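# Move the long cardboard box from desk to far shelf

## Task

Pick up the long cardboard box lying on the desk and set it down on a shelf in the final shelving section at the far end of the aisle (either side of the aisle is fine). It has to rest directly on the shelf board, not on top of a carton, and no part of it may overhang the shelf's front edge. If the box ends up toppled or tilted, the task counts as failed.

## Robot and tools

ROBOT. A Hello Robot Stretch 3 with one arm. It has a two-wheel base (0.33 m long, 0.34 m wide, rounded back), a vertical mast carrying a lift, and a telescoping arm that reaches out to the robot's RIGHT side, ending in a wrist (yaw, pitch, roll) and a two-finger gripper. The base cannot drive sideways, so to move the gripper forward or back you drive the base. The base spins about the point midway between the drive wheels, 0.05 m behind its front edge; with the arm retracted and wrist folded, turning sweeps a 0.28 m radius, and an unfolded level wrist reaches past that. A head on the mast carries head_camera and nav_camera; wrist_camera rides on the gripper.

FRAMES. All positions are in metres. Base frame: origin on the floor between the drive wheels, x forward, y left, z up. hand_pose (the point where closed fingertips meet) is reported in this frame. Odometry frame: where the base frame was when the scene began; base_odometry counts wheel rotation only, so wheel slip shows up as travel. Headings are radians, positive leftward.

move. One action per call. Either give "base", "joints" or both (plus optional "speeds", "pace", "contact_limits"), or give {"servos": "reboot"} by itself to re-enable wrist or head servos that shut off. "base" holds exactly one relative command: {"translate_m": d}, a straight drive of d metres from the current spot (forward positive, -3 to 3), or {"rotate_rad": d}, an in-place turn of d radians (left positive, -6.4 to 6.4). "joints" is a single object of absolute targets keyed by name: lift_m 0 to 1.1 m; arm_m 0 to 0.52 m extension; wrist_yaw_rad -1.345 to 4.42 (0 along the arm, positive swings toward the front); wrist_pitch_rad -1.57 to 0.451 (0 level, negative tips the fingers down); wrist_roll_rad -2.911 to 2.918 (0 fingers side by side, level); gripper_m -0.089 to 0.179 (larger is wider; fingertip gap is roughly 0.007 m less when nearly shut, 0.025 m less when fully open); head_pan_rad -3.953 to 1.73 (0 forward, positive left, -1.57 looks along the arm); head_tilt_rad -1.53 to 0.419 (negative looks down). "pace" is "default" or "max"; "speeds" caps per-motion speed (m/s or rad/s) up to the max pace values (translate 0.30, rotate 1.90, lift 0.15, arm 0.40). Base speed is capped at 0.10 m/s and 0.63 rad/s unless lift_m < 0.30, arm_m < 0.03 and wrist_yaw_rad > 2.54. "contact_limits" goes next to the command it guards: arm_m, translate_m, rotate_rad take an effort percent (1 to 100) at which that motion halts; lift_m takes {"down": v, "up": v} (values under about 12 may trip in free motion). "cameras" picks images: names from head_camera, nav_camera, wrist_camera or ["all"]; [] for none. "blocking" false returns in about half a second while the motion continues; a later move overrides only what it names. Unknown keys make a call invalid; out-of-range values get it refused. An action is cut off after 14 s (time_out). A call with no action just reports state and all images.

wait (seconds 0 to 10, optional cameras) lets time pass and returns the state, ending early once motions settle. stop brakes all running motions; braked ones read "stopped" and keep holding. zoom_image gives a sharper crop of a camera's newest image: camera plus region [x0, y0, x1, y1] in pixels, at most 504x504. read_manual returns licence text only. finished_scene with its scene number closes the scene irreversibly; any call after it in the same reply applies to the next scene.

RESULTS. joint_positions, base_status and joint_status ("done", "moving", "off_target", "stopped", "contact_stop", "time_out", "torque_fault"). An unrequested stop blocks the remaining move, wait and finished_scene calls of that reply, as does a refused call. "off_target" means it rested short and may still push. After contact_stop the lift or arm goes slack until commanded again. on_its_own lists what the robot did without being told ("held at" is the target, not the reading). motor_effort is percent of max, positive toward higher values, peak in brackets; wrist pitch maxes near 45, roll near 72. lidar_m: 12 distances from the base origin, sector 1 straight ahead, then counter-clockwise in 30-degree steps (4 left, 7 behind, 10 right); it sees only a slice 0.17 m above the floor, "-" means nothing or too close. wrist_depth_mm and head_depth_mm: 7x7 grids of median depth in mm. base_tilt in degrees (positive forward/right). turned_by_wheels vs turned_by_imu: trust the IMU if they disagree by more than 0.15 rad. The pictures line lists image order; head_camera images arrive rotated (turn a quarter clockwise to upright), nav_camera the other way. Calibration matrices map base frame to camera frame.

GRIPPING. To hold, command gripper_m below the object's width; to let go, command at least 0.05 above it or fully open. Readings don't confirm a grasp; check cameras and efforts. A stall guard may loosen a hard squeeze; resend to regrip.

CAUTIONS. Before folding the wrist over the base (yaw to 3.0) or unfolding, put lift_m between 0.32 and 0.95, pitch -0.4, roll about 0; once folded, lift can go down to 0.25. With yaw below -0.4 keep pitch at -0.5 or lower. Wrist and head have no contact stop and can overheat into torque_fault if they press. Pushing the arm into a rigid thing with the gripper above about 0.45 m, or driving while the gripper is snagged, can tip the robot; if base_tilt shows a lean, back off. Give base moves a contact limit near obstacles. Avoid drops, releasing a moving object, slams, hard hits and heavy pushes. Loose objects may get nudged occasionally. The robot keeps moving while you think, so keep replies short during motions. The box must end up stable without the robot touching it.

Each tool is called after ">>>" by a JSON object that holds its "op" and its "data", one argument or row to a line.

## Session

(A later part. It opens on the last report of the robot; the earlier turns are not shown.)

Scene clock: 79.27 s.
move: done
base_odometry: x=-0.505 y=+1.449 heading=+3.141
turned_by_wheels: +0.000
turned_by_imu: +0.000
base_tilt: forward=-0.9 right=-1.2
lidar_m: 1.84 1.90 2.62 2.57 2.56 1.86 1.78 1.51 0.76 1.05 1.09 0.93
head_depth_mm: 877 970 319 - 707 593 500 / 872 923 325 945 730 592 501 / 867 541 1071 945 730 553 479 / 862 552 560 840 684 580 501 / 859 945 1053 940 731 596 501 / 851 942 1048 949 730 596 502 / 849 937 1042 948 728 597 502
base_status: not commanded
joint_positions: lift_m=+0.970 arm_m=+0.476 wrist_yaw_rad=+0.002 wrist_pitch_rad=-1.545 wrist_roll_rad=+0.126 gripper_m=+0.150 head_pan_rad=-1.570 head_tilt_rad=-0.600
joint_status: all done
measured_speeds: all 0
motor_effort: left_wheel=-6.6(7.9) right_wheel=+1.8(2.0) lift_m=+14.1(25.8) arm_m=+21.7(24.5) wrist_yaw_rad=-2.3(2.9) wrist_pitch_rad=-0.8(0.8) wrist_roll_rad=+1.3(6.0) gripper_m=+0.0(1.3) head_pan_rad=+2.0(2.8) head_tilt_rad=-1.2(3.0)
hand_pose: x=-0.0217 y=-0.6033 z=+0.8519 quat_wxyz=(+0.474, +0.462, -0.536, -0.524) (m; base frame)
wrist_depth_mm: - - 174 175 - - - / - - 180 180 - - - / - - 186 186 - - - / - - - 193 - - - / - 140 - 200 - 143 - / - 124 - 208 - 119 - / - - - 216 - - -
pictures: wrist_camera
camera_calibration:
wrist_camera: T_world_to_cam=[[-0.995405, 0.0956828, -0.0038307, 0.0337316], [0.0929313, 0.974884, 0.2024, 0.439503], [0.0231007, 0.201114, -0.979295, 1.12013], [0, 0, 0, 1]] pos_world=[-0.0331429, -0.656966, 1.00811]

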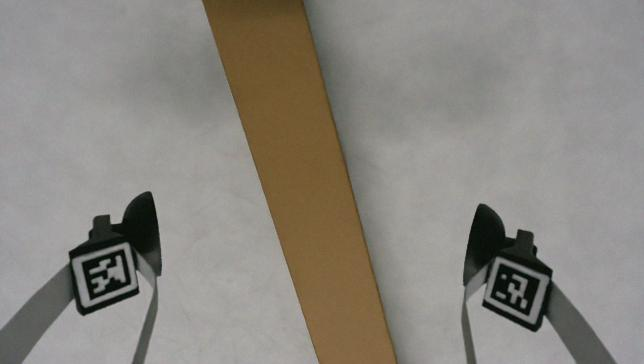

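Wrong way; use -0.14.

>>> {"op": "move", "data": {
  "joints": {"wrist_roll_rad":-0.13,"lift_m":0.94},
  "cameras": ["wrist_camera"]
}}

>>> {"op": "move", "data": {
  "joints": {"lift_m":0.913},
  "speeds": {"lift_m":0.04},
  "contact_limits": {"lift_m":{"down":15}},
  "cameras": ["wrist_camera"]
}}

Scene clock: 81.03 s.
move: done
base_odometry: x=-0.505 y=+1.449 heading=+3.141
turned_by_wheels: +0.000
turned_by_imu: +0.000
base_tilt: forward=-0.9 right=-1.2
lidar_m: 1.84 1.90 2.61 2.57 2.56 1.85 1.79 1.51 0.77 1.05 1.09 0.93
head_depth_mm: 875 971 1035 - - 593 500 / 870 951 386 844 731 594 500 / 868 916 565 946 731 553 478 / 862 924 573 763 684 579 500 / 860 949 1054 911 709 596 501 / 853 939 1049 949 732 594 501 / 848 934 1038 948 731 596 501
base_status: not commanded
joint_positions: lift_m=+0.940 arm_m=+0.476 wrist_yaw_rad=+0.002 wrist_pitch_rad=-1.545 wrist_roll_rad=-0.126 gripper_m=+0.150 head_pan_rad=-1.570 head_tilt_rad=-0.600
joint_status: all done
measured_speeds: all 0
motor_effort: left_wheel=-7.3(7.7) right_wheel=+1.9(2.0) lift_m=+14.0(22.4) arm_m=+20.6(21.3) wrist_yaw_rad=-2.1(3.0) wrist_pitch_rad=-0.6(0.9) wrist_roll_rad=-1.3(5.6) gripper_m=+0.6(1.4) head_pan_rad=+2.0(2.6) head_tilt_rad=-1.7(2.7)
hand_pose: x=-0.0217 y=-0.6034 z=+0.8219 quat_wxyz=(+0.538, +0.524, -0.472, -0.461) (m; base frame)
wrist_depth_mm: 193 194 193 147 194 193 193 / 200 199 200 151 200 199 201 / 205 207 206 157 207 205 206 / - - - 162 - - - / - 140 - 168 - 142 - / - 124 - 175 - 120 - / - - - 181 - - -
pictures: wrist_camera
camera_calibration:
wrist_camera: T_world_to_cam=[[-0.987739, -0.156098, 0.00240734, -0.123253], [-0.152373, 0.967294, 0.202793, 0.435385], [-0.0339843, 0.19994, -0.979219, 1.08875], [0, 0, 0, 1]] pos_world=[-0.0184002, -0.65807, 0.97813]

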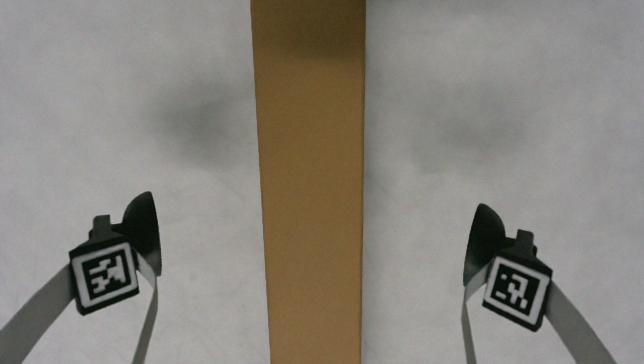

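Scene clock: 82.20 s.
move: done
base_odometry: x=-0.505 y=+1.449 heading=+3.141
turned_by_wheels: +0.000
turned_by_imu: +0.000
base_tilt: forward=-0.8 right=-1.2
lidar_m: 1.84 1.90 2.61 2.57 2.55 1.86 1.79 1.51 0.77 1.05 1.09 0.93
head_depth_mm: 877 969 1078 326 - 578 501 / 870 965 460 343 706 594 501 / 865 941 566 949 731 554 479 / 865 937 576 645 683 580 500 / 856 945 1055 938 707 595 502 / 853 939 1044 949 734 595 501 / 848 936 1038 949 732 595 501
base_status: not commanded
joint_positions: lift_m=+0.913 arm_m=+0.476 wrist_yaw_rad=+0.002 wrist_pitch_rad=-1.545 wrist_roll_rad=-0.126 gripper_m=+0.150 head_pan_rad=-1.570 head_tilt_rad=-0.600
joint_status: all done
measured_speeds: all 0
motor_effort: left_wheel=-7.0(7.5) right_wheel=+1.6(2.0) lift_m=+14.6(19.2) arm_m=+19.9(20.7) wrist_yaw_rad=-2.1(2.7) wrist_pitch_rad=-0.7(0.8) wrist_roll_rad=-1.1(1.7) gripper_m=+0.5(1.3) head_pan_rad=+1.6(2.4) head_tilt_rad=-1.4(2.4)
contact_limits: lift_m down 15 (down: maximum 72; up: maximum 65)
hand_pose: x=-0.0217 y=-0.6034 z=+0.7949 quat_wxyz=(+0.538, +0.524, -0.472, -0.461) (m; base frame)
wrist_depth_mm: 168 169 167 121 167 168 168 / 174 174 171 125 174 173 174 / 179 180 179 130 180 179 180 / 185 186 184 133 186 186 186 / 192 141 192 139 192 145 193 / - 198 200 144 199 120 199 / - 206 206 149 208 207 205
pictures: wrist_camera
camera_calibration:
wrist_camera: T_world_to_cam=[[-0.987739, -0.156098, 0.00240734, -0.123188], [-0.152373, 0.967294, 0.202793, 0.44086], [-0.0339843, 0.19994, -0.979219, 1.06231], [0, 0, 0, 1]] pos_world=[-0.0184002, -0.65807, 0.95113]

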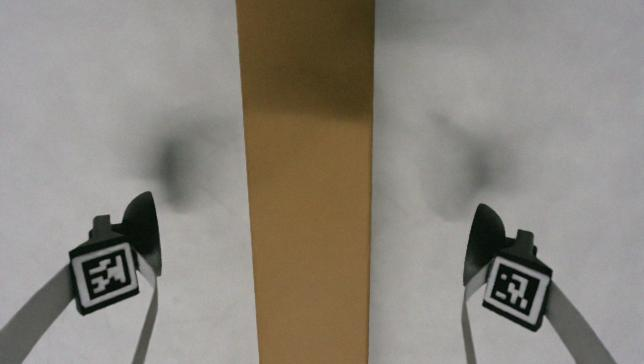

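>>> {"op": "move", "data": {
  "joints": {"gripper_m":0.02},
  "cameras": ["wrist_camera"]
}}

>>> {"op": "move", "data": {
  "joints": {"lift_m":1.0},
  "cameras": ["wrist_camera","head_camera"]
}}

Scene clock: 88.13 s.
move: done
base_odometry: x=-0.505 y=+1.449 heading=+3.141
turned_by_wheels: +0.000
turned_by_imu: +0.001
base_tilt: forward=-0.8 right=-1.2
lidar_m: 1.84 1.90 2.61 2.57 2.56 1.85 1.78 1.51 0.76 1.05 1.09 0.93
head_depth_mm: 876 969 1078 327 - 578 499 / 873 964 459 343 707 593 500 / 865 940 566 947 729 551 479 / 861 940 576 647 684 579 501 / 855 950 1060 937 731 594 501 / 853 940 1049 949 731 594 500 / 848 936 1042 951 733 594 501
base_status: not commanded
joint_positions: lift_m=+0.913 arm_m=+0.476 wrist_yaw_rad=+0.002 wrist_pitch_rad=-1.545 wrist_roll_rad=-0.127 gripper_m=+0.021 head_pan_rad=-1.570 head_tilt_rad=-0.600
joint_status: all done
measured_speeds: all 0
motor_effort: left_wheel=-7.1(7.6) right_wheel=+1.5(2.0) lift_m=+17.7(17.7) arm_m=+17.7(18.6) wrist_yaw_rad=-2.0(2.8) wrist_pitch_rad=-0.6(0.8) wrist_roll_rad=-1.1(1.8) gripper_m=-12.7(87.4) head_pan_rad=+2.2(2.4) head_tilt_rad=-0.8(2.1)
contact_limits: lift_m down 15 (down: maximum 72; up: maximum 65)
hand_pose: x=-0.0217 y=-0.6034 z=+0.7949 quat_wxyz=(+0.538, +0.524, -0.472, -0.461) (m; base frame)
wrist_depth_mm: 168 169 167 121 166 168 168 / 174 173 172 124 174 174 174 / 180 180 180 129 179 179 180 / 185 186 184 133 186 186 186 / 192 191 141 138 190 193 193 / 200 199 127 144 128 200 198 / 207 - 206 149 206 205 207
pictures: wrist_camera
camera_calibration:
wrist_camera: T_world_to_cam=[[-0.987693, -0.156385, 0.00234764, -0.12332], [-0.152665, 0.967247, 0.202795, 0.440824], [-0.0339848, 0.199941, -0.979218, 1.06231], [0, 0, 0, 1]] pos_world=[-0.0184011, -0.658071, 0.951129]

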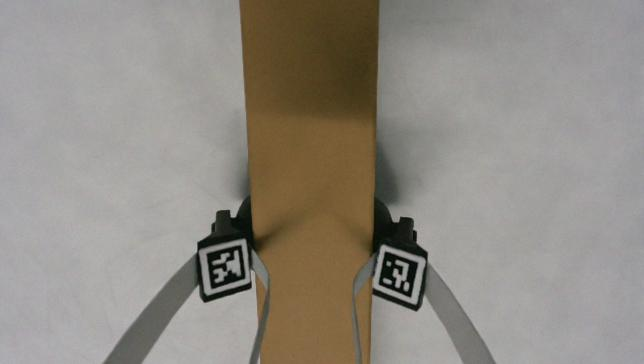

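Scene clock: 89.77 s.
move: done
base_odometry: x=-0.505 y=+1.449 heading=+3.141
turned_by_wheels: +0.000
turned_by_imu: +0.000
base_tilt: forward=-0.8 right=-1.2
lidar_m: 1.84 1.90 2.61 2.58 2.55 1.85 1.78 1.51 0.77 1.05 1.09 0.93
head_depth_mm: 875 940 - 908 729 594 500 / 869 391 1077 946 729 594 500 / 867 520 1069 945 709 439 501 / 864 525 555 672 600 579 501 / 856 947 1037 911 731 594 501 / 852 940 1047 948 730 594 502 / 846 936 1039 949 732 595 501
base_status: not commanded
joint_positions: lift_m=+1.000 arm_m=+0.476 wrist_yaw_rad=+0.002 wrist_pitch_rad=-1.546 wrist_roll_rad=-0.127 gripper_m=+0.021 head_pan_rad=-1.570 head_tilt_rad=-0.600
joint_status: all done
measured_speeds: all 0
motor_effort: left_wheel=-6.6(7.7) right_wheel=+1.5(2.0) lift_m=+44.2(49.8) arm_m=+16.6(17.7) wrist_yaw_rad=-2.5(2.9) wrist_pitch_rad=-0.5(0.8) wrist_roll_rad=-0.8(1.7) gripper_m=-12.3(13.0) head_pan_rad=+1.6(2.3) head_tilt_rad=-0.3(2.1)
hand_pose: x=-0.0217 y=-0.6033 z=+0.8819 quat_wxyz=(+0.538, +0.524, -0.472, -0.461) (m; base frame)
wrist_depth_mm: - - - 121 - - - / - - - 125 - - - / - - - 130 - - - / - - - 133 - - - / - - 133 138 148 - - / - - 126 143 125 - - / - - - 149 - - -
pictures: head_camera (sideways), wrist_camera
camera_calibration:
head_camera: T_world_to_cam=[[0.0287065, 0.555637, -0.830929, 1.10565], [0.998651, -0.0519287, -0.000223513, -0.00288838], [-0.0432732, -0.829802, -0.556378, 0.680957], [0, 0, 0, 1]] pos_world=[0.000612226, -0.0494333, 1.29759]
wrist_camera: T_world_to_cam=[[-0.987691, -0.156398, 0.00232895, -0.123513], [-0.152678, 0.967225, 0.20289, 0.423068], [-0.0339841, 0.200037, -0.979199, 1.14755], [0, 0, 0, 1]] pos_world=[-0.0184012, -0.658071, 1.03813]

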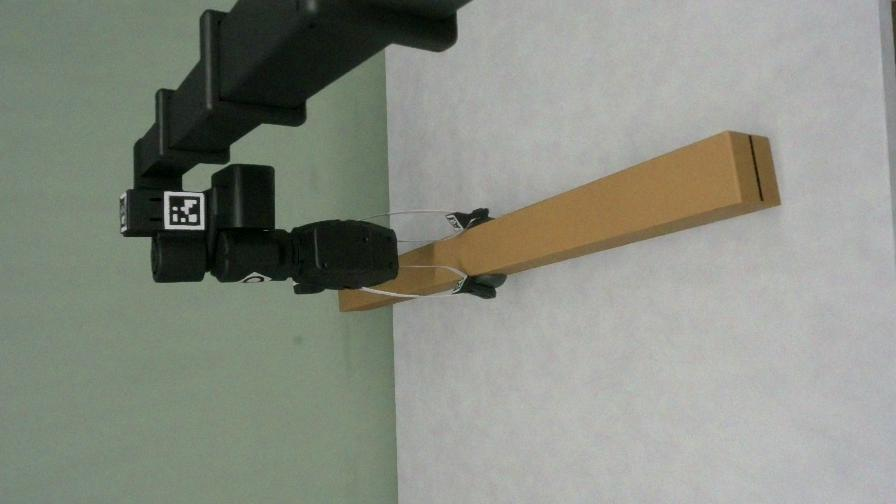

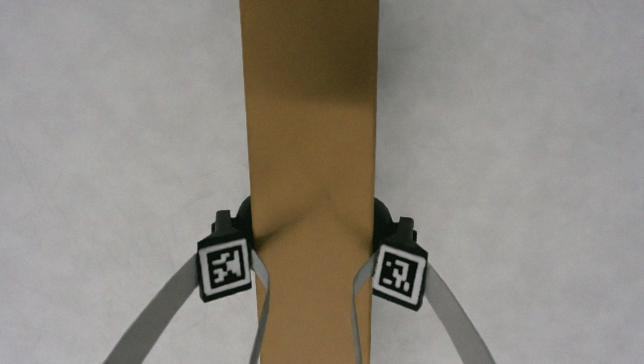

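>>> {"op": "move", "data": {
  "joints": {"arm_m":0.40}
}}

>>> {"op": "move", "data": {
  "joints": {"wrist_roll_rad":-1.57},
  "speeds": {"wrist_roll_rad":0.8},
  "cameras": ["head_camera"]
}}

>>> {"op": "move", "data": {
  "joints": {"wrist_pitch_rad":0.0,"lift_m":0.9},
  "speeds": {"wrist_pitch_rad":0.8},
  "cameras": ["head_camera","nav_camera"]
}}

Scene clock: 93.53 s.
move: done
base_odometry: x=-0.505 y=+1.449 heading=+3.141
turned_by_wheels: +0.000
turned_by_imu: +0.001
base_tilt: forward=-0.8 right=-1.2
lidar_m: 1.84 1.90 2.61 2.57 2.56 1.85 1.78 1.50 0.77 1.05 1.09 0.93
head_depth_mm: 875 950 - 946 731 593 501 / 873 375 1094 947 730 595 479 / 867 456 1070 948 707 438 377 / 860 466 480 623 579 564 502 / 856 946 1053 911 731 594 501 / 852 941 1050 947 731 594 501 / 848 936 1042 949 732 595 502
base_status: not commanded
joint_positions: lift_m=+1.000 arm_m=+0.400 wrist_yaw_rad=+0.002 wrist_pitch_rad=-1.546 wrist_roll_rad=-0.127 gripper_m=+0.021 head_pan_rad=-1.570 head_tilt_rad=-0.600
joint_status: all done
measured_speeds: all 0
motor_effort: left_wheel=-7.0(7.5) right_wheel=+1.7(1.9) lift_m=+39.6(44.2) arm_m=-20.9(22.3) wrist_yaw_rad=-2.1(2.7) wrist_pitch_rad=-0.6(0.8) wrist_roll_rad=-1.0(1.7) gripper_m=-12.8(12.8) head_pan_rad=+1.7(2.4) head_tilt_rad=-1.1(1.5)
hand_pose: x=-0.0217 y=-0.5273 z=+0.8819 quat_wxyz=(+0.538, +0.524, -0.472, -0.461) (m; base frame)
wrist_depth_mm: - - - 121 - - - / - - - 125 - - - / - - - 130 - - - / - - - 133 - - - / - - 133 138 148 - - / - - 126 144 125 - - / - - - 149 - - -
pictures: none

Scene clock: 95.83 s.
move: done
base_odometry: x=-0.505 y=+1.449 heading=+3.141
turned_by_wheels: +0.000
turned_by_imu: +0.000
base_tilt: forward=-0.9 right=-1.2
lidar_m: 1.84 1.90 2.61 2.57 2.56 1.86 1.79 1.50 0.77 1.05 1.09 0.93
head_depth_mm: 875 951 - 947 684 593 500 / 870 375 1090 947 665 593 500 / 865 456 499 945 666 594 500 / 862 467 495 622 665 595 501 / 859 945 1020 908 665 595 501 / 854 940 1046 950 667 594 500 / 849 935 1038 949 608 595 501
base_status: not commanded
joint_positions: lift_m=+1.000 arm_m=+0.400 wrist_yaw_rad=+0.002 wrist_pitch_rad=-1.546 wrist_roll_rad=-1.567 gripper_m=+0.021 head_pan_rad=-1.570 head_tilt_rad=-0.600
joint_status: all done
measured_speeds: all 0
motor_effort: left_wheel=-6.8(8.0) right_wheel=+1.7(2.0) lift_m=+32.6(39.3) arm_m=-20.8(21.3) wrist_yaw_rad=-2.1(2.6) wrist_pitch_rad=-0.6(0.8) wrist_roll_rad=-1.6(6.2) gripper_m=-12.0(13.0) head_pan_rad=+1.3(2.2) head_tilt_rad=-0.5(1.4)
hand_pose: x=-0.0214 y=-0.5274 z=+0.8819 quat_wxyz=(+0.716, +0.698, -0.001, -0.001) (m; base frame)
wrist_depth_mm: - - - 121 - - - / - - - 125 - - - / - - - 130 - - - / - - - 132 - - - / - - 133 138 149 - - / - - 126 144 125 - - / - - - 149 - - -
pictures: head_camera (sideways)
camera_calibration:
head_camera: T_world_to_cam=[[0.0287065, 0.555637, -0.830929, 1.10565], [0.998651, -0.0519287, -0.000223513, -0.00288838], [-0.0432732, -0.829802, -0.556378, 0.680957], [0, 0, 0, 1]] pos_world=[0.000612226, -0.0494333, 1.29759]

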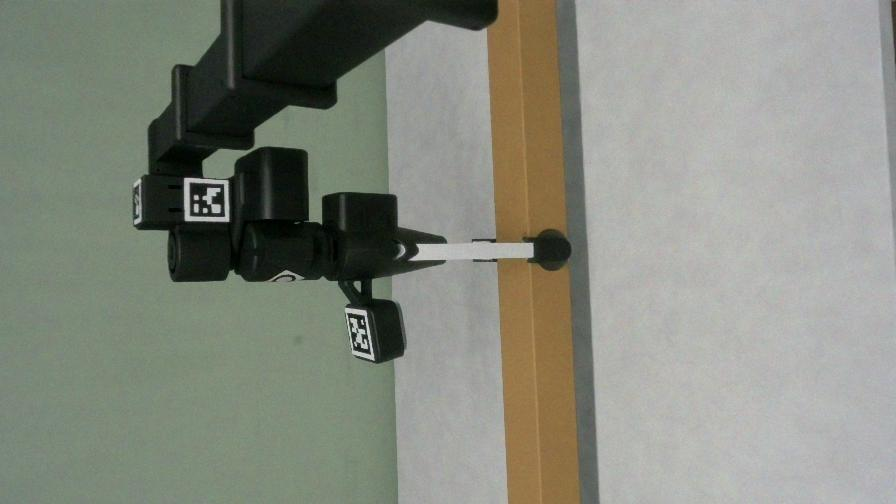

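Scene clock: 98.43 s.
move: done
base_odometry: x=-0.505 y=+1.449 heading=+3.141
turned_by_wheels: +0.000
turned_by_imu: +0.000
base_tilt: forward=-0.9 right=-1.1
lidar_m: 1.84 1.90 2.62 2.57 2.55 1.86 1.78 1.50 0.76 1.05 1.09 0.93
head_depth_mm: 875 968 1034 327 - 563 501 / 870 961 762 339 706 593 500 / 865 959 515 872 729 595 501 / 860 951 536 874 729 595 500 / 857 947 768 910 730 595 501 / 854 943 1001 953 733 595 501 / 847 933 996 950 730 596 501
base_status: not commanded
joint_positions: lift_m=+0.900 arm_m=+0.400 wrist_yaw_rad=+0.002 wrist_pitch_rad=-0.031 wrist_roll_rad=-1.570 gripper_m=+0.021 head_pan_rad=-1.570 head_tilt_rad=-0.600
joint_status: all done
measured_speeds: all 0
motor_effort: left_wheel=-6.2(7.6) right_wheel=+1.7(2.0) lift_m=+17.3(35.9) arm_m=-18.4(20.9) wrist_yaw_rad=-1.4(2.7) wrist_pitch_rad=+5.9(8.1) wrist_roll_rad=-0.1(1.6) gripper_m=-11.6(13.1) head_pan_rad=+1.2(2.0) head_tilt_rad=+0.1(1.4)
hand_pose: x=-0.0208 y=-0.8003 z=+1.0067 quat_wxyz=(+1.000, +0.016, +0.000, +0.001) (m; base frame)
wrist_depth_mm: - - - 121 - - - / - - 125 124 - - - / - - - 130 - - - / - - - 132 - - - / - - 136 138 149 - - / - - 130 144 127 - - / - - - 148 - - -
pictures: head_camera (sideways), nav_camera (sideways)
camera_calibration:
head_camera: T_world_to_cam=[[0.0287065, 0.555637, -0.830929, 1.10565], [0.998651, -0.0519287, -0.000223513, -0.00288838], [-0.0432732, -0.829802, -0.556378, 0.680957], [0, 0, 0, 1]] pos_world=[0.000612226, -0.0494333, 1.29759]
nav_camera: T_world_to_cam=[[0.04944, -0.548961, 0.834384, -1.04382], [-0.997637, -0.0670404, 0.0150058, 0.0400871], [0.0476999, -0.833155, -0.550979, 0.666626], [0, 0, 0, 1]] pos_world=[0.0598008, -0.0149263, 1.23764]

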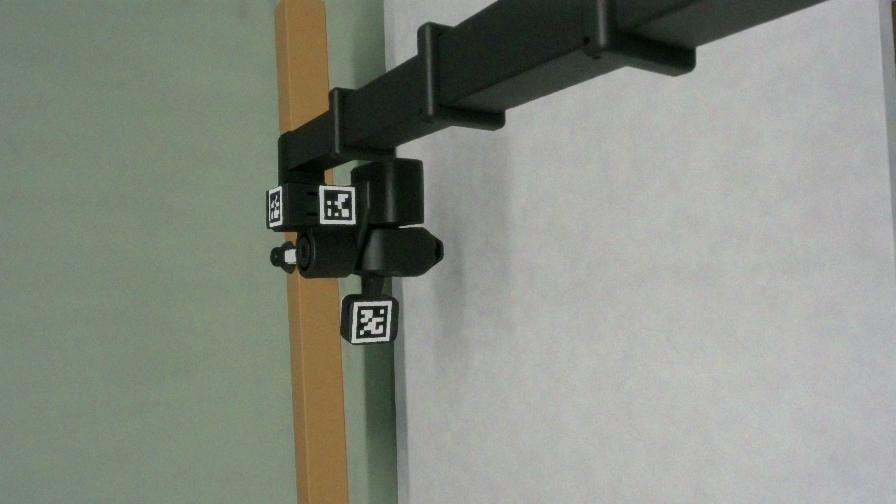

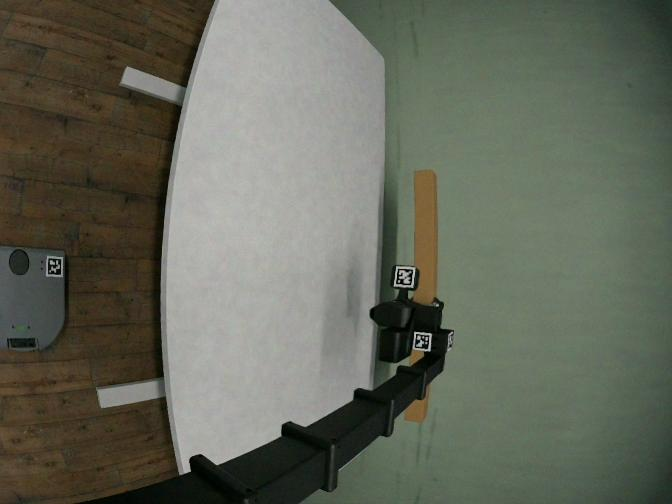

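>>> {"op": "move", "data": {
  "joints": {"arm_m":0.0,"lift_m":1.0}
}}

>>> {"op": "move", "data": {
  "joints": {"wrist_pitch_rad":-1.545},
  "speeds": {"wrist_pitch_rad":0.8}
}}

>>> {"op": "move", "data": {
  "base": {"rotate_rad":1.5716},
  "joints": {"head_pan_rad":0,"head_tilt_rad":-0.3}
}}

>>> {"op": "move", "data": {
  "base": {"translate_m":1.0},
  "joints": {"lift_m":0.7},
  "cameras": ["head_camera","nav_camera"]
}}

Scene clock: 113.97 s.
move: done
base_odometry: x=-0.505 y=+1.449 heading=+3.141
turned_by_wheels: +0.000
turned_by_imu: +0.001
base_tilt: forward=-0.9 right=-1.2
lidar_m: 1.84 1.91 2.61 2.57 2.56 1.86 1.78 1.51 0.77 1.05 1.09 0.93
head_depth_mm: 872 966 1027 - - - - / 874 963 1044 389 - - - / 867 955 1034 388 - - - / 862 952 1016 387 - - 490 / 856 945 1024 392 783 595 501 / 855 943 1016 391 - 595 502 / 848 935 1010 390 731 595 501
base_status: not commanded
joint_positions: lift_m=+1.000 arm_m=+0.000 wrist_yaw_rad=+0.002 wrist_pitch_rad=-0.030 wrist_roll_rad=-1.570 gripper_m=+0.021 head_pan_rad=-1.570 head_tilt_rad=-0.600
joint_status: all done
measured_speeds: all 0
motor_effort: left_wheel=-7.0(7.7) right_wheel=+1.8(2.0) lift_m=+38.5(48.5) arm_m=-20.8(23.0) wrist_yaw_rad=-2.2(2.6) wrist_pitch_rad=+5.8(6.0) wrist_roll_rad=+0.0(0.7) gripper_m=-12.1(13.5) head_pan_rad=+1.3(2.0) head_tilt_rad=+1.0(1.9)
hand_pose: x=-0.0208 y=-0.4004 z=+1.1071 quat_wxyz=(+1.000, +0.015, +0.000, +0.001) (m; base frame)
wrist_depth_mm: - - - 121 - - - / - - 124 124 - - - / - - - 130 - - - / - - - 132 - - - / - - 136 138 149 - - / - - 130 143 127 - - / - - - 148 - - -
pictures: none

Scene clock: 116.57 s.
move: done
base_odometry: x=-0.505 y=+1.449 heading=+3.141
turned_by_wheels: +0.000
turned_by_imu: +0.000
base_tilt: forward=-0.9 right=-1.2
lidar_m: 1.84 1.90 2.62 2.57 2.56 1.85 1.78 1.51 0.77 1.05 1.09 0.93
head_depth_mm: 876 969 1083 - - - - / 873 963 1077 986 - - - / 867 956 1069 989 - - - / 863 955 1061 948 - 595 - / 857 948 1058 950 732 594 500 / 852 941 1047 947 732 595 513 / 846 934 1039 950 733 595 501
base_status: not commanded
joint_positions: lift_m=+1.000 arm_m=+0.000 wrist_yaw_rad=+0.002 wrist_pitch_rad=-1.536 wrist_roll_rad=-1.570 gripper_m=+0.021 head_pan_rad=-1.570 head_tilt_rad=-0.600
joint_status: all done
measured_speeds: all 0
motor_effort: left_wheel=-6.6(7.9) right_wheel=+1.5(2.0) lift_m=+33.2(38.6) arm_m=-18.9(20.8) wrist_yaw_rad=-2.1(2.4) wrist_pitch_rad=-1.4(6.4) wrist_roll_rad=-0.3(0.8) gripper_m=-12.5(13.0) head_pan_rad=+0.7(1.7) head_tilt_rad=+0.7(1.8)
hand_pose: x=-0.0214 y=-0.1299 z=+0.8818 quat_wxyz=(+0.719, +0.695, +0.001, +0.000) (m; base frame)
wrist_depth_mm: 977 987 - 121 - - - / - - 126 125 - - - / - - 859 130 - - - / - 545 745 133 - - - / 361 - 136 138 157 - - / - - 126 144 128 - - / - - - 149 - - -
pictures: none

Scene clock: 120.17 s.
move: done
base_odometry: x=-0.505 y=+1.449 heading=-1.571
turned_by_wheels: +1.571
turned_by_imu: +1.564
base_tilt: forward=-0.8 right=-1.3
lidar_m: 2.58 2.56 1.86 1.78 1.51 0.77 1.05 1.09 0.93 1.84 1.89 2.61
head_depth_mm: 3802 - - - 2671 1918 1494 / 2999 2338 2464 2609 2688 1924 1510 / 2632 2341 2481 2614 2690 1932 1499 / 3202 - - - 2682 1940 1509 / 3444 - - 3530 2679 1941 1509 / 2577 2280 2412 2538 2643 1942 1519 / 2952 2302 2413 3802 2668 1949 1521
base_status: done
joint_positions: lift_m=+1.000 arm_m=+0.000 wrist_yaw_rad=+0.002 wrist_pitch_rad=-1.536 wrist_roll_rad=-1.570 gripper_m=+0.021 head_pan_rad=+0.010 head_tilt_rad=-0.301
joint_status: all done
measured_speeds: all 0
motor_effort: left_wheel=-7.0(12.4) right_wheel=+9.5(14.2) lift_m=+26.6(33.5) arm_m=-20.4(21.1) wrist_yaw_rad=-1.5(2.4) wrist_pitch_rad=-1.4(1.7) wrist_roll_rad=+0.0(0.7) gripper_m=-12.2(13.0) head_pan_rad=-2.5(4.7) head_tilt_rad=+5.3(6.9)
hand_pose: x=-0.0214 y=-0.1298 z=+0.8818 quat_wxyz=(+0.719, +0.695, +0.001, +0.000) (m; base frame)
wrist_depth_mm: 991 994 - 121 - 991 - / - - 126 125 - - - / - - 848 130 - - - / - 548 741 133 - - - / 360 - 136 138 - - - / - - 127 144 129 - - / - - - 149 - - -
pictures: none

Scene clock: 131.30 s.
move: done
base_odometry: x=-0.505 y=+0.449 heading=-1.571
turned_by_wheels: +0.000
turned_by_imu: +0.004
base_tilt: forward=-0.9 right=-1.2
lidar_m: 1.59 1.62 1.86 1.80 1.86 1.67 2.04 1.74 1.89 1.82 1.91 1.62
head_depth_mm: 1348 1421 1500 1583 1691 1769 1507 / 1341 1420 1485 1568 1668 1773 1502 / 2128 2217 2315 2167 2252 1854 1511 / 2912 3079 3262 3461 2715 1940 1507 / 2903 3034 3182 3359 2546 1954 1514 / 2077 2060 1851 1583 1660 1733 1520 / 1307 1373 1452 1527 1631 1727 1520
base_status: done
joint_positions: lift_m=+0.700 arm_m=+0.000 wrist_yaw_rad=+0.002 wrist_pitch_rad=-1.536 wrist_roll_rad=-1.570 gripper_m=+0.021 head_pan_rad=+0.000 head_tilt_rad=-0.300
joint_status: all done
measured_speeds: all 0
motor_effort: left_wheel=-2.9(5.7) right_wheel=+9.3(15.1) lift_m=+16.3(26.7) arm_m=-16.2(21.2) wrist_yaw_rad=-1.7(2.8) wrist_pitch_rad=-1.4(1.6) wrist_roll_rad=-0.1(0.9) gripper_m=-12.5(13.1) head_pan_rad=-2.9(4.6) head_tilt_rad=+5.1(6.7)
hand_pose: x=-0.0214 y=-0.1298 z=+0.5818 quat_wxyz=(+0.719, +0.695, +0.001, +0.000) (m; base frame)
wrist_depth_mm: 698 692 - 120 706 699 703 / 711 719 125 124 726 725 735 / 746 739 - 130 746 757 763 / 755 503 - 133 780 782 785 / 359 798 133 138 797 804 817 / 813 808 127 144 128 850 863 / 849 867 857 150 883 891 883
pictures: head_camera (sideways), nav_camera (sideways)
camera_calibration:
head_camera: T_world_to_cam=[[-0.284546, 0.0292192, -0.958217, 1.27372], [0.0505778, 0.998601, 0.0154314, -0.0174378], [0.957327, -0.0440736, -0.285626, 0.322486], [0, 0, 0, 1]] pos_world=[0.0545894, -0.00559061, 1.31288]
nav_camera: T_world_to_cam=[[0.277221, 0.0489085, 0.959561, -1.20852], [0.0585765, -0.997706, 0.0339298, 0.00901325], [0.959019, 0.0468017, -0.27945, 0.307707], [0, 0, 0, 1]] pos_world=[0.0394021, 0.0536984, 1.24533]

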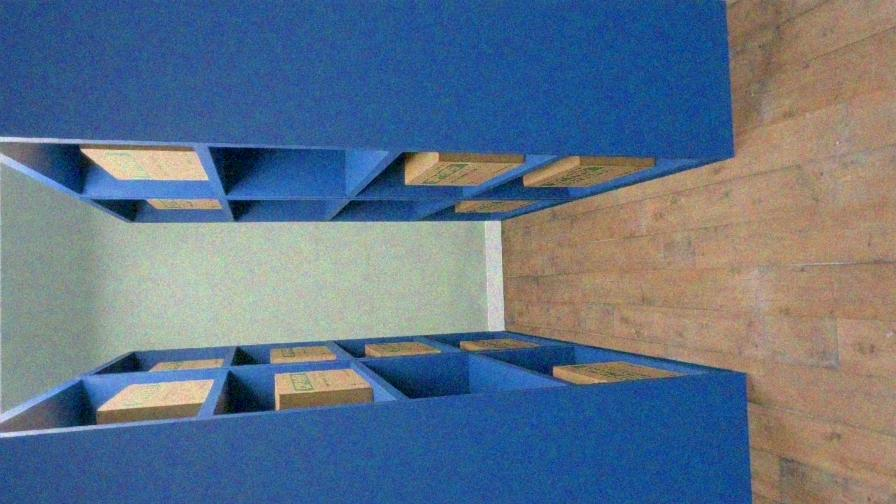

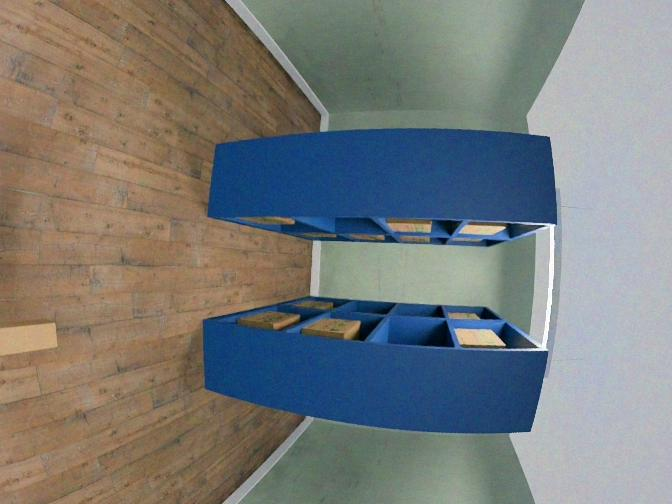

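>>> {"op": "move", "data": {
  "base": {"translate_m":1.2},
  "joints": {"lift_m":0.66},
  "cameras": ["nav_camera","head_camera"]
}}

Scene clock: 146.73 s.
move: done
base_odometry: x=-0.506 y=-0.751 heading=-1.571
turned_by_wheels: +0.000
turned_by_imu: +0.006
base_tilt: forward=-0.8 right=-1.3
lidar_m: 1.27 0.47 0.52 1.80 1.87 2.56 2.84 2.59 1.90 1.84 0.52 0.49
head_depth_mm: 842 1120 1189 1097 986 915 925 / 1117 1137 1199 1271 1328 1393 1375 / 1897 1977 2084 2210 2315 1856 1503 / 1907 2003 2120 2244 2359 1934 1514 / 1894 1991 2130 2219 2350 1959 1507 / 1864 1949 1773 1800 1696 1484 1441 / 1057 1104 1117 1063 1286 1166 1007
base_status: done
joint_positions: lift_m=+0.660 arm_m=+0.000 wrist_yaw_rad=+0.002 wrist_pitch_rad=-1.536 wrist_roll_rad=-1.570 gripper_m=+0.021 head_pan_rad=+0.000 head_tilt_rad=-0.300
joint_status: all done
measured_speeds: all 0
motor_effort: left_wheel=-2.8(6.1) right_wheel=+9.4(15.0) lift_m=+43.3(44.7) arm_m=-8.8(15.1) wrist_yaw_rad=-1.6(3.2) wrist_pitch_rad=-1.4(1.6) wrist_roll_rad=+0.0(0.8) gripper_m=-12.7(13.2) head_pan_rad=-3.4(4.1) head_tilt_rad=+3.7(5.8)
hand_pose: x=-0.0214 y=-0.1298 z=+0.5418 quat_wxyz=(+0.719, +0.695, +0.001, +0.000) (m; base frame)
wrist_depth_mm: 664 658 - 121 656 664 668 / 680 679 126 125 678 688 685 / 704 704 - 130 712 711 704 / 720 503 - 133 736 743 736 / 358 750 133 138 759 766 770 / 777 765 126 144 128 796 805 / 812 813 815 149 825 822 841
pictures: head_camera (sideways), nav_camera (sideways)
camera_calibration:
head_camera: T_world_to_cam=[[-0.284546, 0.0292192, -0.958217, 1.27372], [0.0505778, 0.998601, 0.0154314, -0.0174378], [0.957327, -0.0440736, -0.285626, 0.322486], [0, 0, 0, 1]] pos_world=[0.0545894, -0.00559061, 1.31288]
nav_camera: T_world_to_cam=[[0.277221, 0.0489085, 0.959561, -1.20852], [0.0585765, -0.997706, 0.0339298, 0.00901325], [0.959019, 0.0468017, -0.27945, 0.307707], [0, 0, 0, 1]] pos_world=[0.0394021, 0.0536984, 1.24533]

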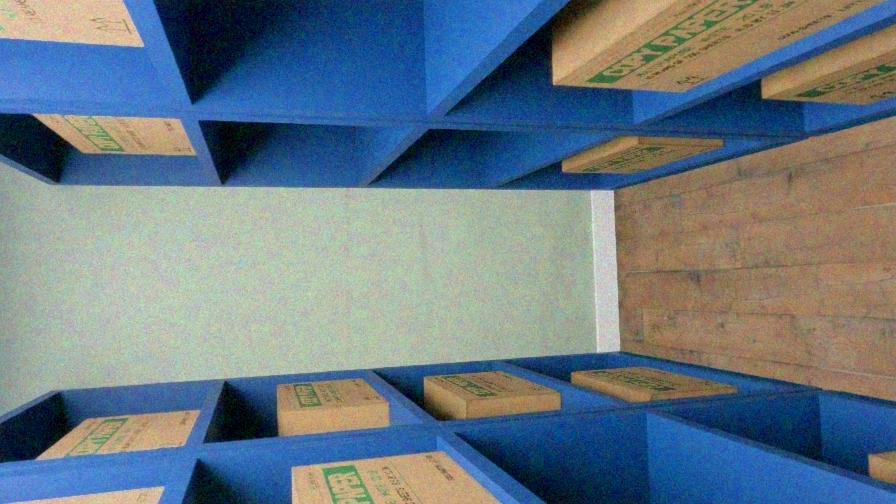

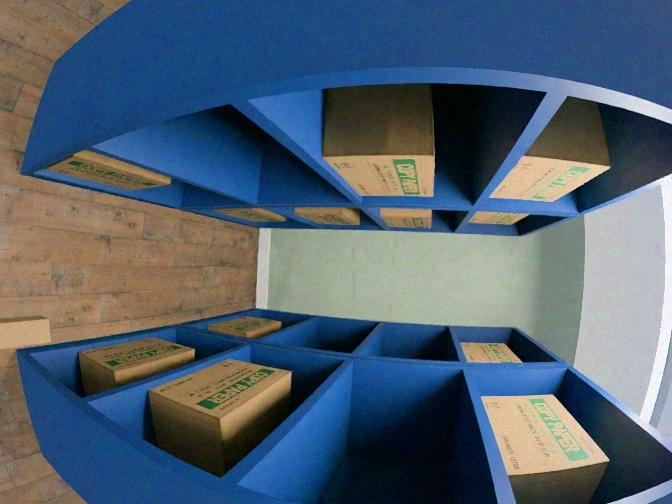

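>>> {"op": "move", "data": {
  "base": {"translate_m":1.2},
  "joints": {"head_pan_rad":-0.5,"head_tilt_rad":-0.5}
}}

>>> {"op": "move", "data": {
  "base": {"translate_m":0.56},
  "joints": {"head_pan_rad":-1.57,"head_tilt_rad":-0.5},
  "cameras": ["nav_camera","head_camera"]
}}

Scene clock: 161.43 s.
move: done
base_odometry: x=-0.507 y=-1.951 heading=-1.572
turned_by_wheels: +0.000
turned_by_imu: +0.005
base_tilt: forward=-0.9 right=-1.2
lidar_m: 1.03 0.44 0.30 0.30 0.44 0.44 3.99 0.48 0.36 0.32 0.33 0.47
head_depth_mm: 827 875 906 654 476 870 763 / 921 992 994 653 517 924 763 / 998 1075 1045 655 1093 930 782 / 939 1024 1047 695 1178 955 1016 / 890 961 997 1130 1182 1351 1258 / 846 906 970 1102 1222 1369 1294 / 835 906 976 1055 1154 1273 1295
base_status: done
joint_positions: lift_m=+0.660 arm_m=+0.000 wrist_yaw_rad=+0.002 wrist_pitch_rad=-1.536 wrist_roll_rad=-1.570 gripper_m=+0.021 head_pan_rad=-0.500 head_tilt_rad=-0.500
joint_status: all done
measured_speeds: all 0
motor_effort: left_wheel=-1.9(5.9) right_wheel=+9.4(15.5) lift_m=+42.2(43.9) arm_m=-2.1(8.3) wrist_yaw_rad=-2.1(2.9) wrist_pitch_rad=-1.4(1.6) wrist_roll_rad=+0.5(0.8) gripper_m=-12.1(13.5) head_pan_rad=+3.1(4.9) head_tilt_rad=-2.6(4.8)
hand_pose: x=-0.0214 y=-0.1298 z=+0.5418 quat_wxyz=(+0.719, +0.695, +0.001, +0.000) (m; base frame)
wrist_depth_mm: - 655 - 121 651 343 278 / - 670 126 125 687 - - / - 691 - 130 699 - - / - 501 - 133 720 612 - / 322 734 133 139 530 444 416 / 632 701 127 143 128 399 396 / 555 817 813 149 657 409 412
pictures: none

Scene clock: 168.17 s.
move: done
base_odometry: x=-0.507 y=-2.511 heading=-1.572
turned_by_wheels: +0.000
turned_by_imu: +0.002
base_tilt: forward=-0.9 right=-1.2
lidar_m: 0.48 0.50 0.32 0.31 0.32 0.50 1.22 0.51 0.35 0.33 0.35 0.50
head_depth_mm: 628 684 751 652 476 412 762 / 625 682 748 654 477 399 763 / 623 677 741 656 477 400 763 / 620 672 738 657 478 400 761 / 617 670 734 656 479 401 762 / 613 668 730 659 479 401 766 / 611 663 726 660 480 392 766
base_status: done
joint_positions: lift_m=+0.660 arm_m=+0.000 wrist_yaw_rad=+0.002 wrist_pitch_rad=-1.536 wrist_roll_rad=-1.570 gripper_m=+0.021 head_pan_rad=-1.572 head_tilt_rad=-0.500
joint_status: all done
measured_speeds: all 0
motor_effort: left_wheel=-2.2(6.0) right_wheel=+8.8(15.9) lift_m=+41.1(42.7) arm_m=+1.0(2.2) wrist_yaw_rad=-1.7(2.8) wrist_pitch_rad=-1.4(1.6) wrist_roll_rad=-0.4(0.8) gripper_m=-12.1(13.4) head_pan_rad=+3.6(4.3) head_tilt_rad=-2.0(4.6)
hand_pose: x=-0.0214 y=-0.1298 z=+0.5418 quat_wxyz=(+0.719, +0.695, +0.001, +0.000) (m; base frame)
wrist_depth_mm: 555 646 - 121 590 378 329 / 566 673 126 125 609 377 342 / 562 692 - 130 626 378 351 / 529 468 - 133 676 378 366 / 339 734 133 138 527 383 378 / 535 - 127 143 129 400 389 / - 836 809 149 826 403 218
pictures: head_camera (sideways), nav_camera (sideways)
camera_calibration:
head_camera: T_world_to_cam=[[0.0298517, 0.46989, -0.88222, 1.17258], [0.998533, -0.0539047, 0.00507655, -0.00979607], [-0.0451704, -0.881078, -0.47081, 0.569566], [0, 0, 0, 1]] pos_world=[0.000505751, -0.0496794, 1.30268]
nav_camera: T_world_to_cam=[[0.0483489, -0.463039, 0.885018, -1.10985], [-0.99778, -0.0630243, 0.021535, 0.0316192], [0.0458061, -0.884094, -0.465058, 0.55481], [0, 0, 0, 1]] pos_world=[0.0597956, -0.0214092, 1.23958]

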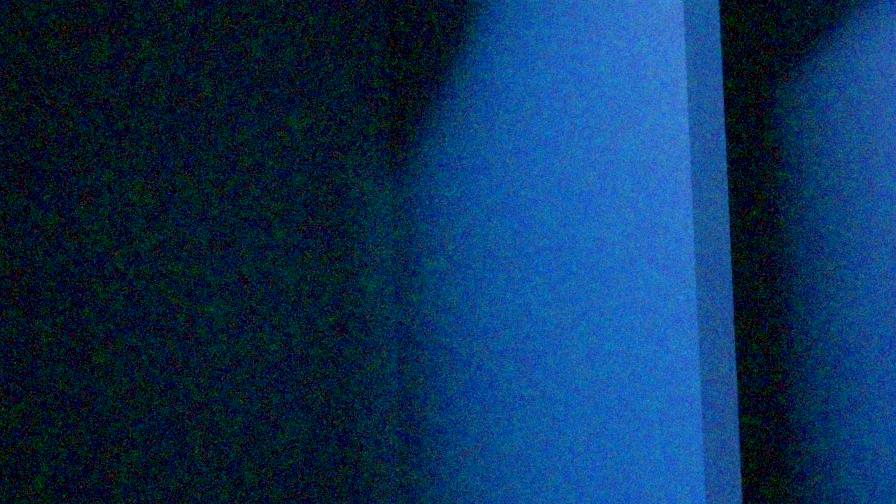

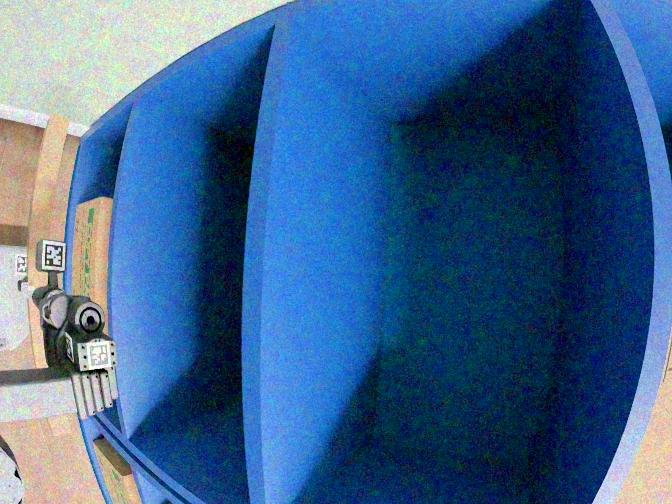

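>>> {"op": "move", "data": {
  "joints": {"lift_m":0.70}
}}

>>> {"op": "move", "data": {
  "joints": {"wrist_pitch_rad":0.0},
  "speeds": {"wrist_pitch_rad":0.5},
  "cameras": ["nav_camera","wrist_camera"]
}}

>>> {"op": "move", "data": {
  "joints": {"lift_m":0.50},
  "contact_limits": {"lift_m":{"down":15}},
  "cameras": ["nav_camera","wrist_camera"]
}}

Scene clock: 172.03 s.
move: done
base_odometry: x=-0.507 y=-2.511 heading=-1.572
turned_by_wheels: +0.000
turned_by_imu: +0.001
base_tilt: forward=-0.9 right=-1.2
lidar_m: 0.48 0.50 0.32 0.31 0.32 0.50 1.22 0.52 0.35 0.33 0.35 0.50
head_depth_mm: 627 684 749 651 476 412 760 / 625 680 745 654 477 400 765 / 625 676 743 655 478 399 762 / 620 674 735 657 479 400 764 / 617 671 736 658 478 400 766 / 613 668 729 660 479 400 766 / 611 665 728 661 480 401 768
base_status: not commanded
joint_positions: lift_m=+0.700 arm_m=+0.000 wrist_yaw_rad=+0.002 wrist_pitch_rad=-1.536 wrist_roll_rad=-1.570 gripper_m=+0.021 head_pan_rad=-1.570 head_tilt_rad=-0.500
joint_status: all done
measured_speeds: all 0
motor_effort: left_wheel=-2.2(3.0) right_wheel=+8.9(9.2) lift_m=+42.0(47.6) arm_m=+2.9(3.1) wrist_yaw_rad=-2.0(2.7) wrist_pitch_rad=-1.4(1.6) wrist_roll_rad=-0.2(0.4) gripper_m=-12.3(12.8) head_pan_rad=+3.5(4.0) head_tilt_rad=-2.2(2.7)
hand_pose: x=-0.0214 y=-0.1298 z=+0.5818 quat_wxyz=(+0.719, +0.695, +0.001, +0.000) (m; base frame)
wrist_depth_mm: 558 702 - 121 616 378 363 / 582 712 126 125 676 383 376 / 560 738 - 130 662 399 228 / 532 503 - 132 659 408 229 / 339 724 133 138 528 428 227 / 535 - 127 143 129 440 229 / - 870 867 149 877 452 239
pictures: none

Scene clock: 175.73 s.
move: done
base_odometry: x=-0.507 y=-2.511 heading=-1.572
turned_by_wheels: +0.000
turned_by_imu: +0.001
base_tilt: forward=-0.9 right=-1.2
lidar_m: 0.48 0.50 0.32 0.31 0.32 0.50 1.23 0.51 0.35 0.33 0.35 0.50
head_depth_mm: 627 683 749 651 476 412 727 / 627 679 745 654 476 399 726 / 623 678 740 655 478 400 711 / 618 676 735 656 478 400 526 / 617 671 735 656 478 401 712 / 614 667 731 659 479 401 711 / 612 664 727 661 480 401 713
base_status: not commanded
joint_positions: lift_m=+0.700 arm_m=+0.000 wrist_yaw_rad=+0.002 wrist_pitch_rad=-0.031 wrist_roll_rad=-1.570 gripper_m=+0.021 head_pan_rad=-1.570 head_tilt_rad=-0.500
joint_status: all done
measured_speeds: all 0
motor_effort: left_wheel=-2.0(2.9) right_wheel=+8.8(9.4) lift_m=+23.8(42.6) arm_m=+4.4(4.6) wrist_yaw_rad=-2.0(2.6) wrist_pitch_rad=+6.0(9.7) wrist_roll_rad=+0.3(0.7) gripper_m=-12.0(13.5) head_pan_rad=+2.9(4.2) head_tilt_rad=-1.6(2.6)
hand_pose: x=-0.0208 y=-0.4003 z=+0.8067 quat_wxyz=(+1.000, +0.016, +0.000, +0.001) (m; base frame)
wrist_depth_mm: - - - 120 - 272 210 / - - 124 124 - 268 200 / - - - 130 - 268 198 / - - - 132 - 264 195 / - - 136 138 149 259 204 / - - 129 143 127 257 193 / - - - 148 - 256 192
pictures: nav_camera (sideways), wrist_camera
camera_calibration:
nav_camera: T_world_to_cam=[[0.0492801, -0.462911, 0.885034, -1.10989], [-0.99765, -0.0650453, 0.0215292, 0.0316866], [0.0476012, -0.884015, -0.465028, 0.554749], [0, 0, 0, 1]] pos_world=[0.0599007, -0.0213105, 1.23958]
wrist_camera: T_world_to_cam=[[0.0290214, -0.0341601, 0.998995, -0.824658], [-0.973943, 0.223927, 0.0359507, 0.0621975], [-0.22493, -0.974007, -0.0267713, -0.209028], [0, 0, 0, 1]] pos_world=[0.037493, -0.245693, 0.815997]

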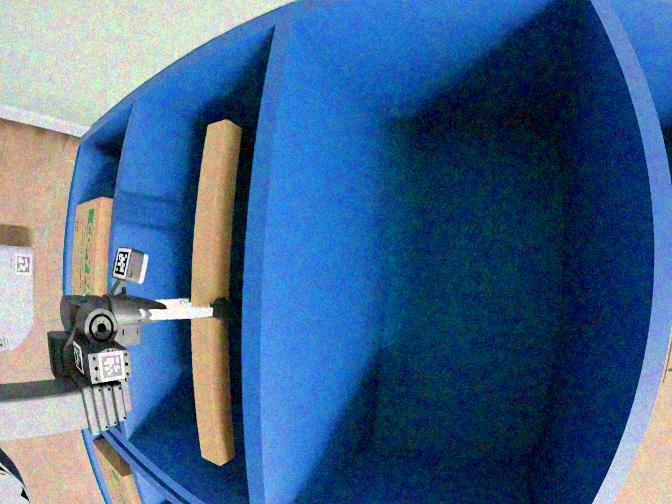

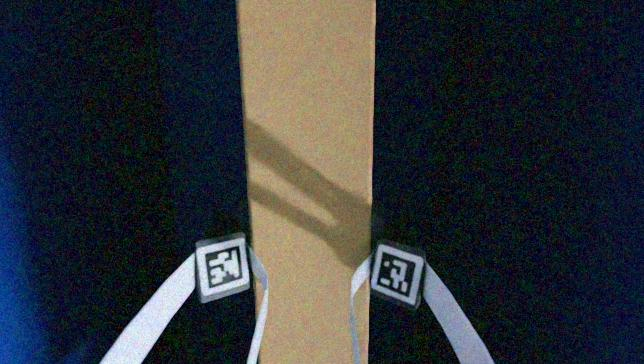

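Scene clock: 178.40 s.
move: done
base_odometry: x=-0.507 y=-2.511 heading=-1.572
turned_by_wheels: +0.000
turned_by_imu: +0.000
base_tilt: forward=-0.8 right=-1.2
lidar_m: 0.48 0.50 0.32 0.31 0.32 0.50 1.22 0.52 0.35 0.33 0.35 0.50
head_depth_mm: 628 683 748 652 476 412 761 / 625 680 746 655 477 399 765 / 622 676 740 655 476 400 763 / 618 673 738 656 477 400 764 / 617 670 735 658 479 401 765 / 614 668 730 659 479 401 765 / 612 664 726 661 479 401 765
base_status: not commanded
joint_positions: lift_m=+0.500 arm_m=+0.000 wrist_yaw_rad=+0.002 wrist_pitch_rad=-0.030 wrist_roll_rad=-1.570 gripper_m=+0.021 head_pan_rad=-1.570 head_tilt_rad=-0.500
joint_status: all done
measured_speeds: all 0
motor_effort: left_wheel=-2.1(2.6) right_wheel=+8.8(9.2) lift_m=+15.0(25.6) arm_m=+5.7(6.0) wrist_yaw_rad=-1.3(2.4) wrist_pitch_rad=+5.6(5.9) wrist_roll_rad=+0.2(0.6) gripper_m=-12.2(13.0) head_pan_rad=+3.9(4.1) head_tilt_rad=-0.7(2.6)
contact_limits: lift_m down 15 (down: maximum 72; up: maximum 65)
hand_pose: x=-0.0208 y=-0.4004 z=+0.6070 quat_wxyz=(+1.000, +0.015, +0.000, +0.001) (m; base frame)
wrist_depth_mm: - 132 183 121 - - - / - 134 169 125 - - - / 100 136 189 130 - - - / - 137 191 132 - - - / - 138 141 138 149 - - / - 122 131 143 128 - - / - 152 182 148 - - -
pictures: nav_camera (sideways), wrist_camera
camera_calibration:
nav_camera: T_world_to_cam=[[0.0493261, -0.462904, 0.885035, -1.10989], [-0.997643, -0.065155, 0.0215239, 0.0316908], [0.0477009, -0.884011, -0.465026, 0.554741], [0, 0, 0, 1]] pos_world=[0.059901, -0.0213106, 1.23958]
wrist_camera: T_world_to_cam=[[0.0290734, -0.0330418, 0.999031, -0.624708], [-0.973945, 0.22395, 0.0357503, 0.0695127], [-0.224914, -0.97404, -0.0256699, -0.215064], [0, 0, 0, 1]] pos_world=[0.0374931, -0.24569, 0.616097]

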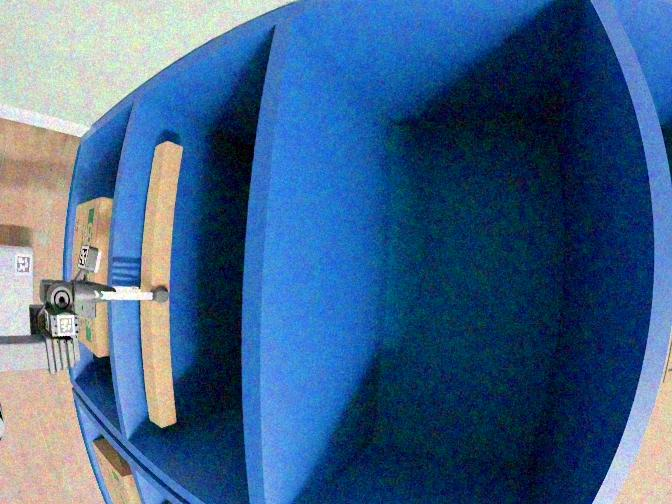

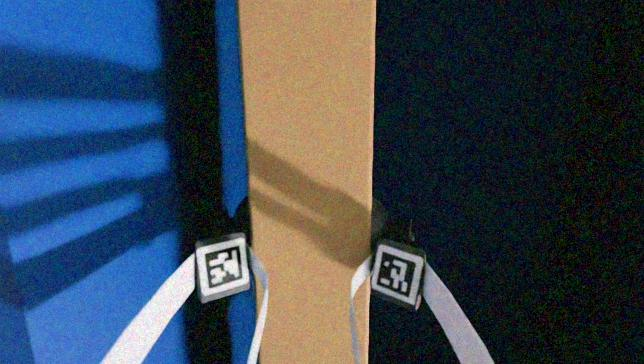

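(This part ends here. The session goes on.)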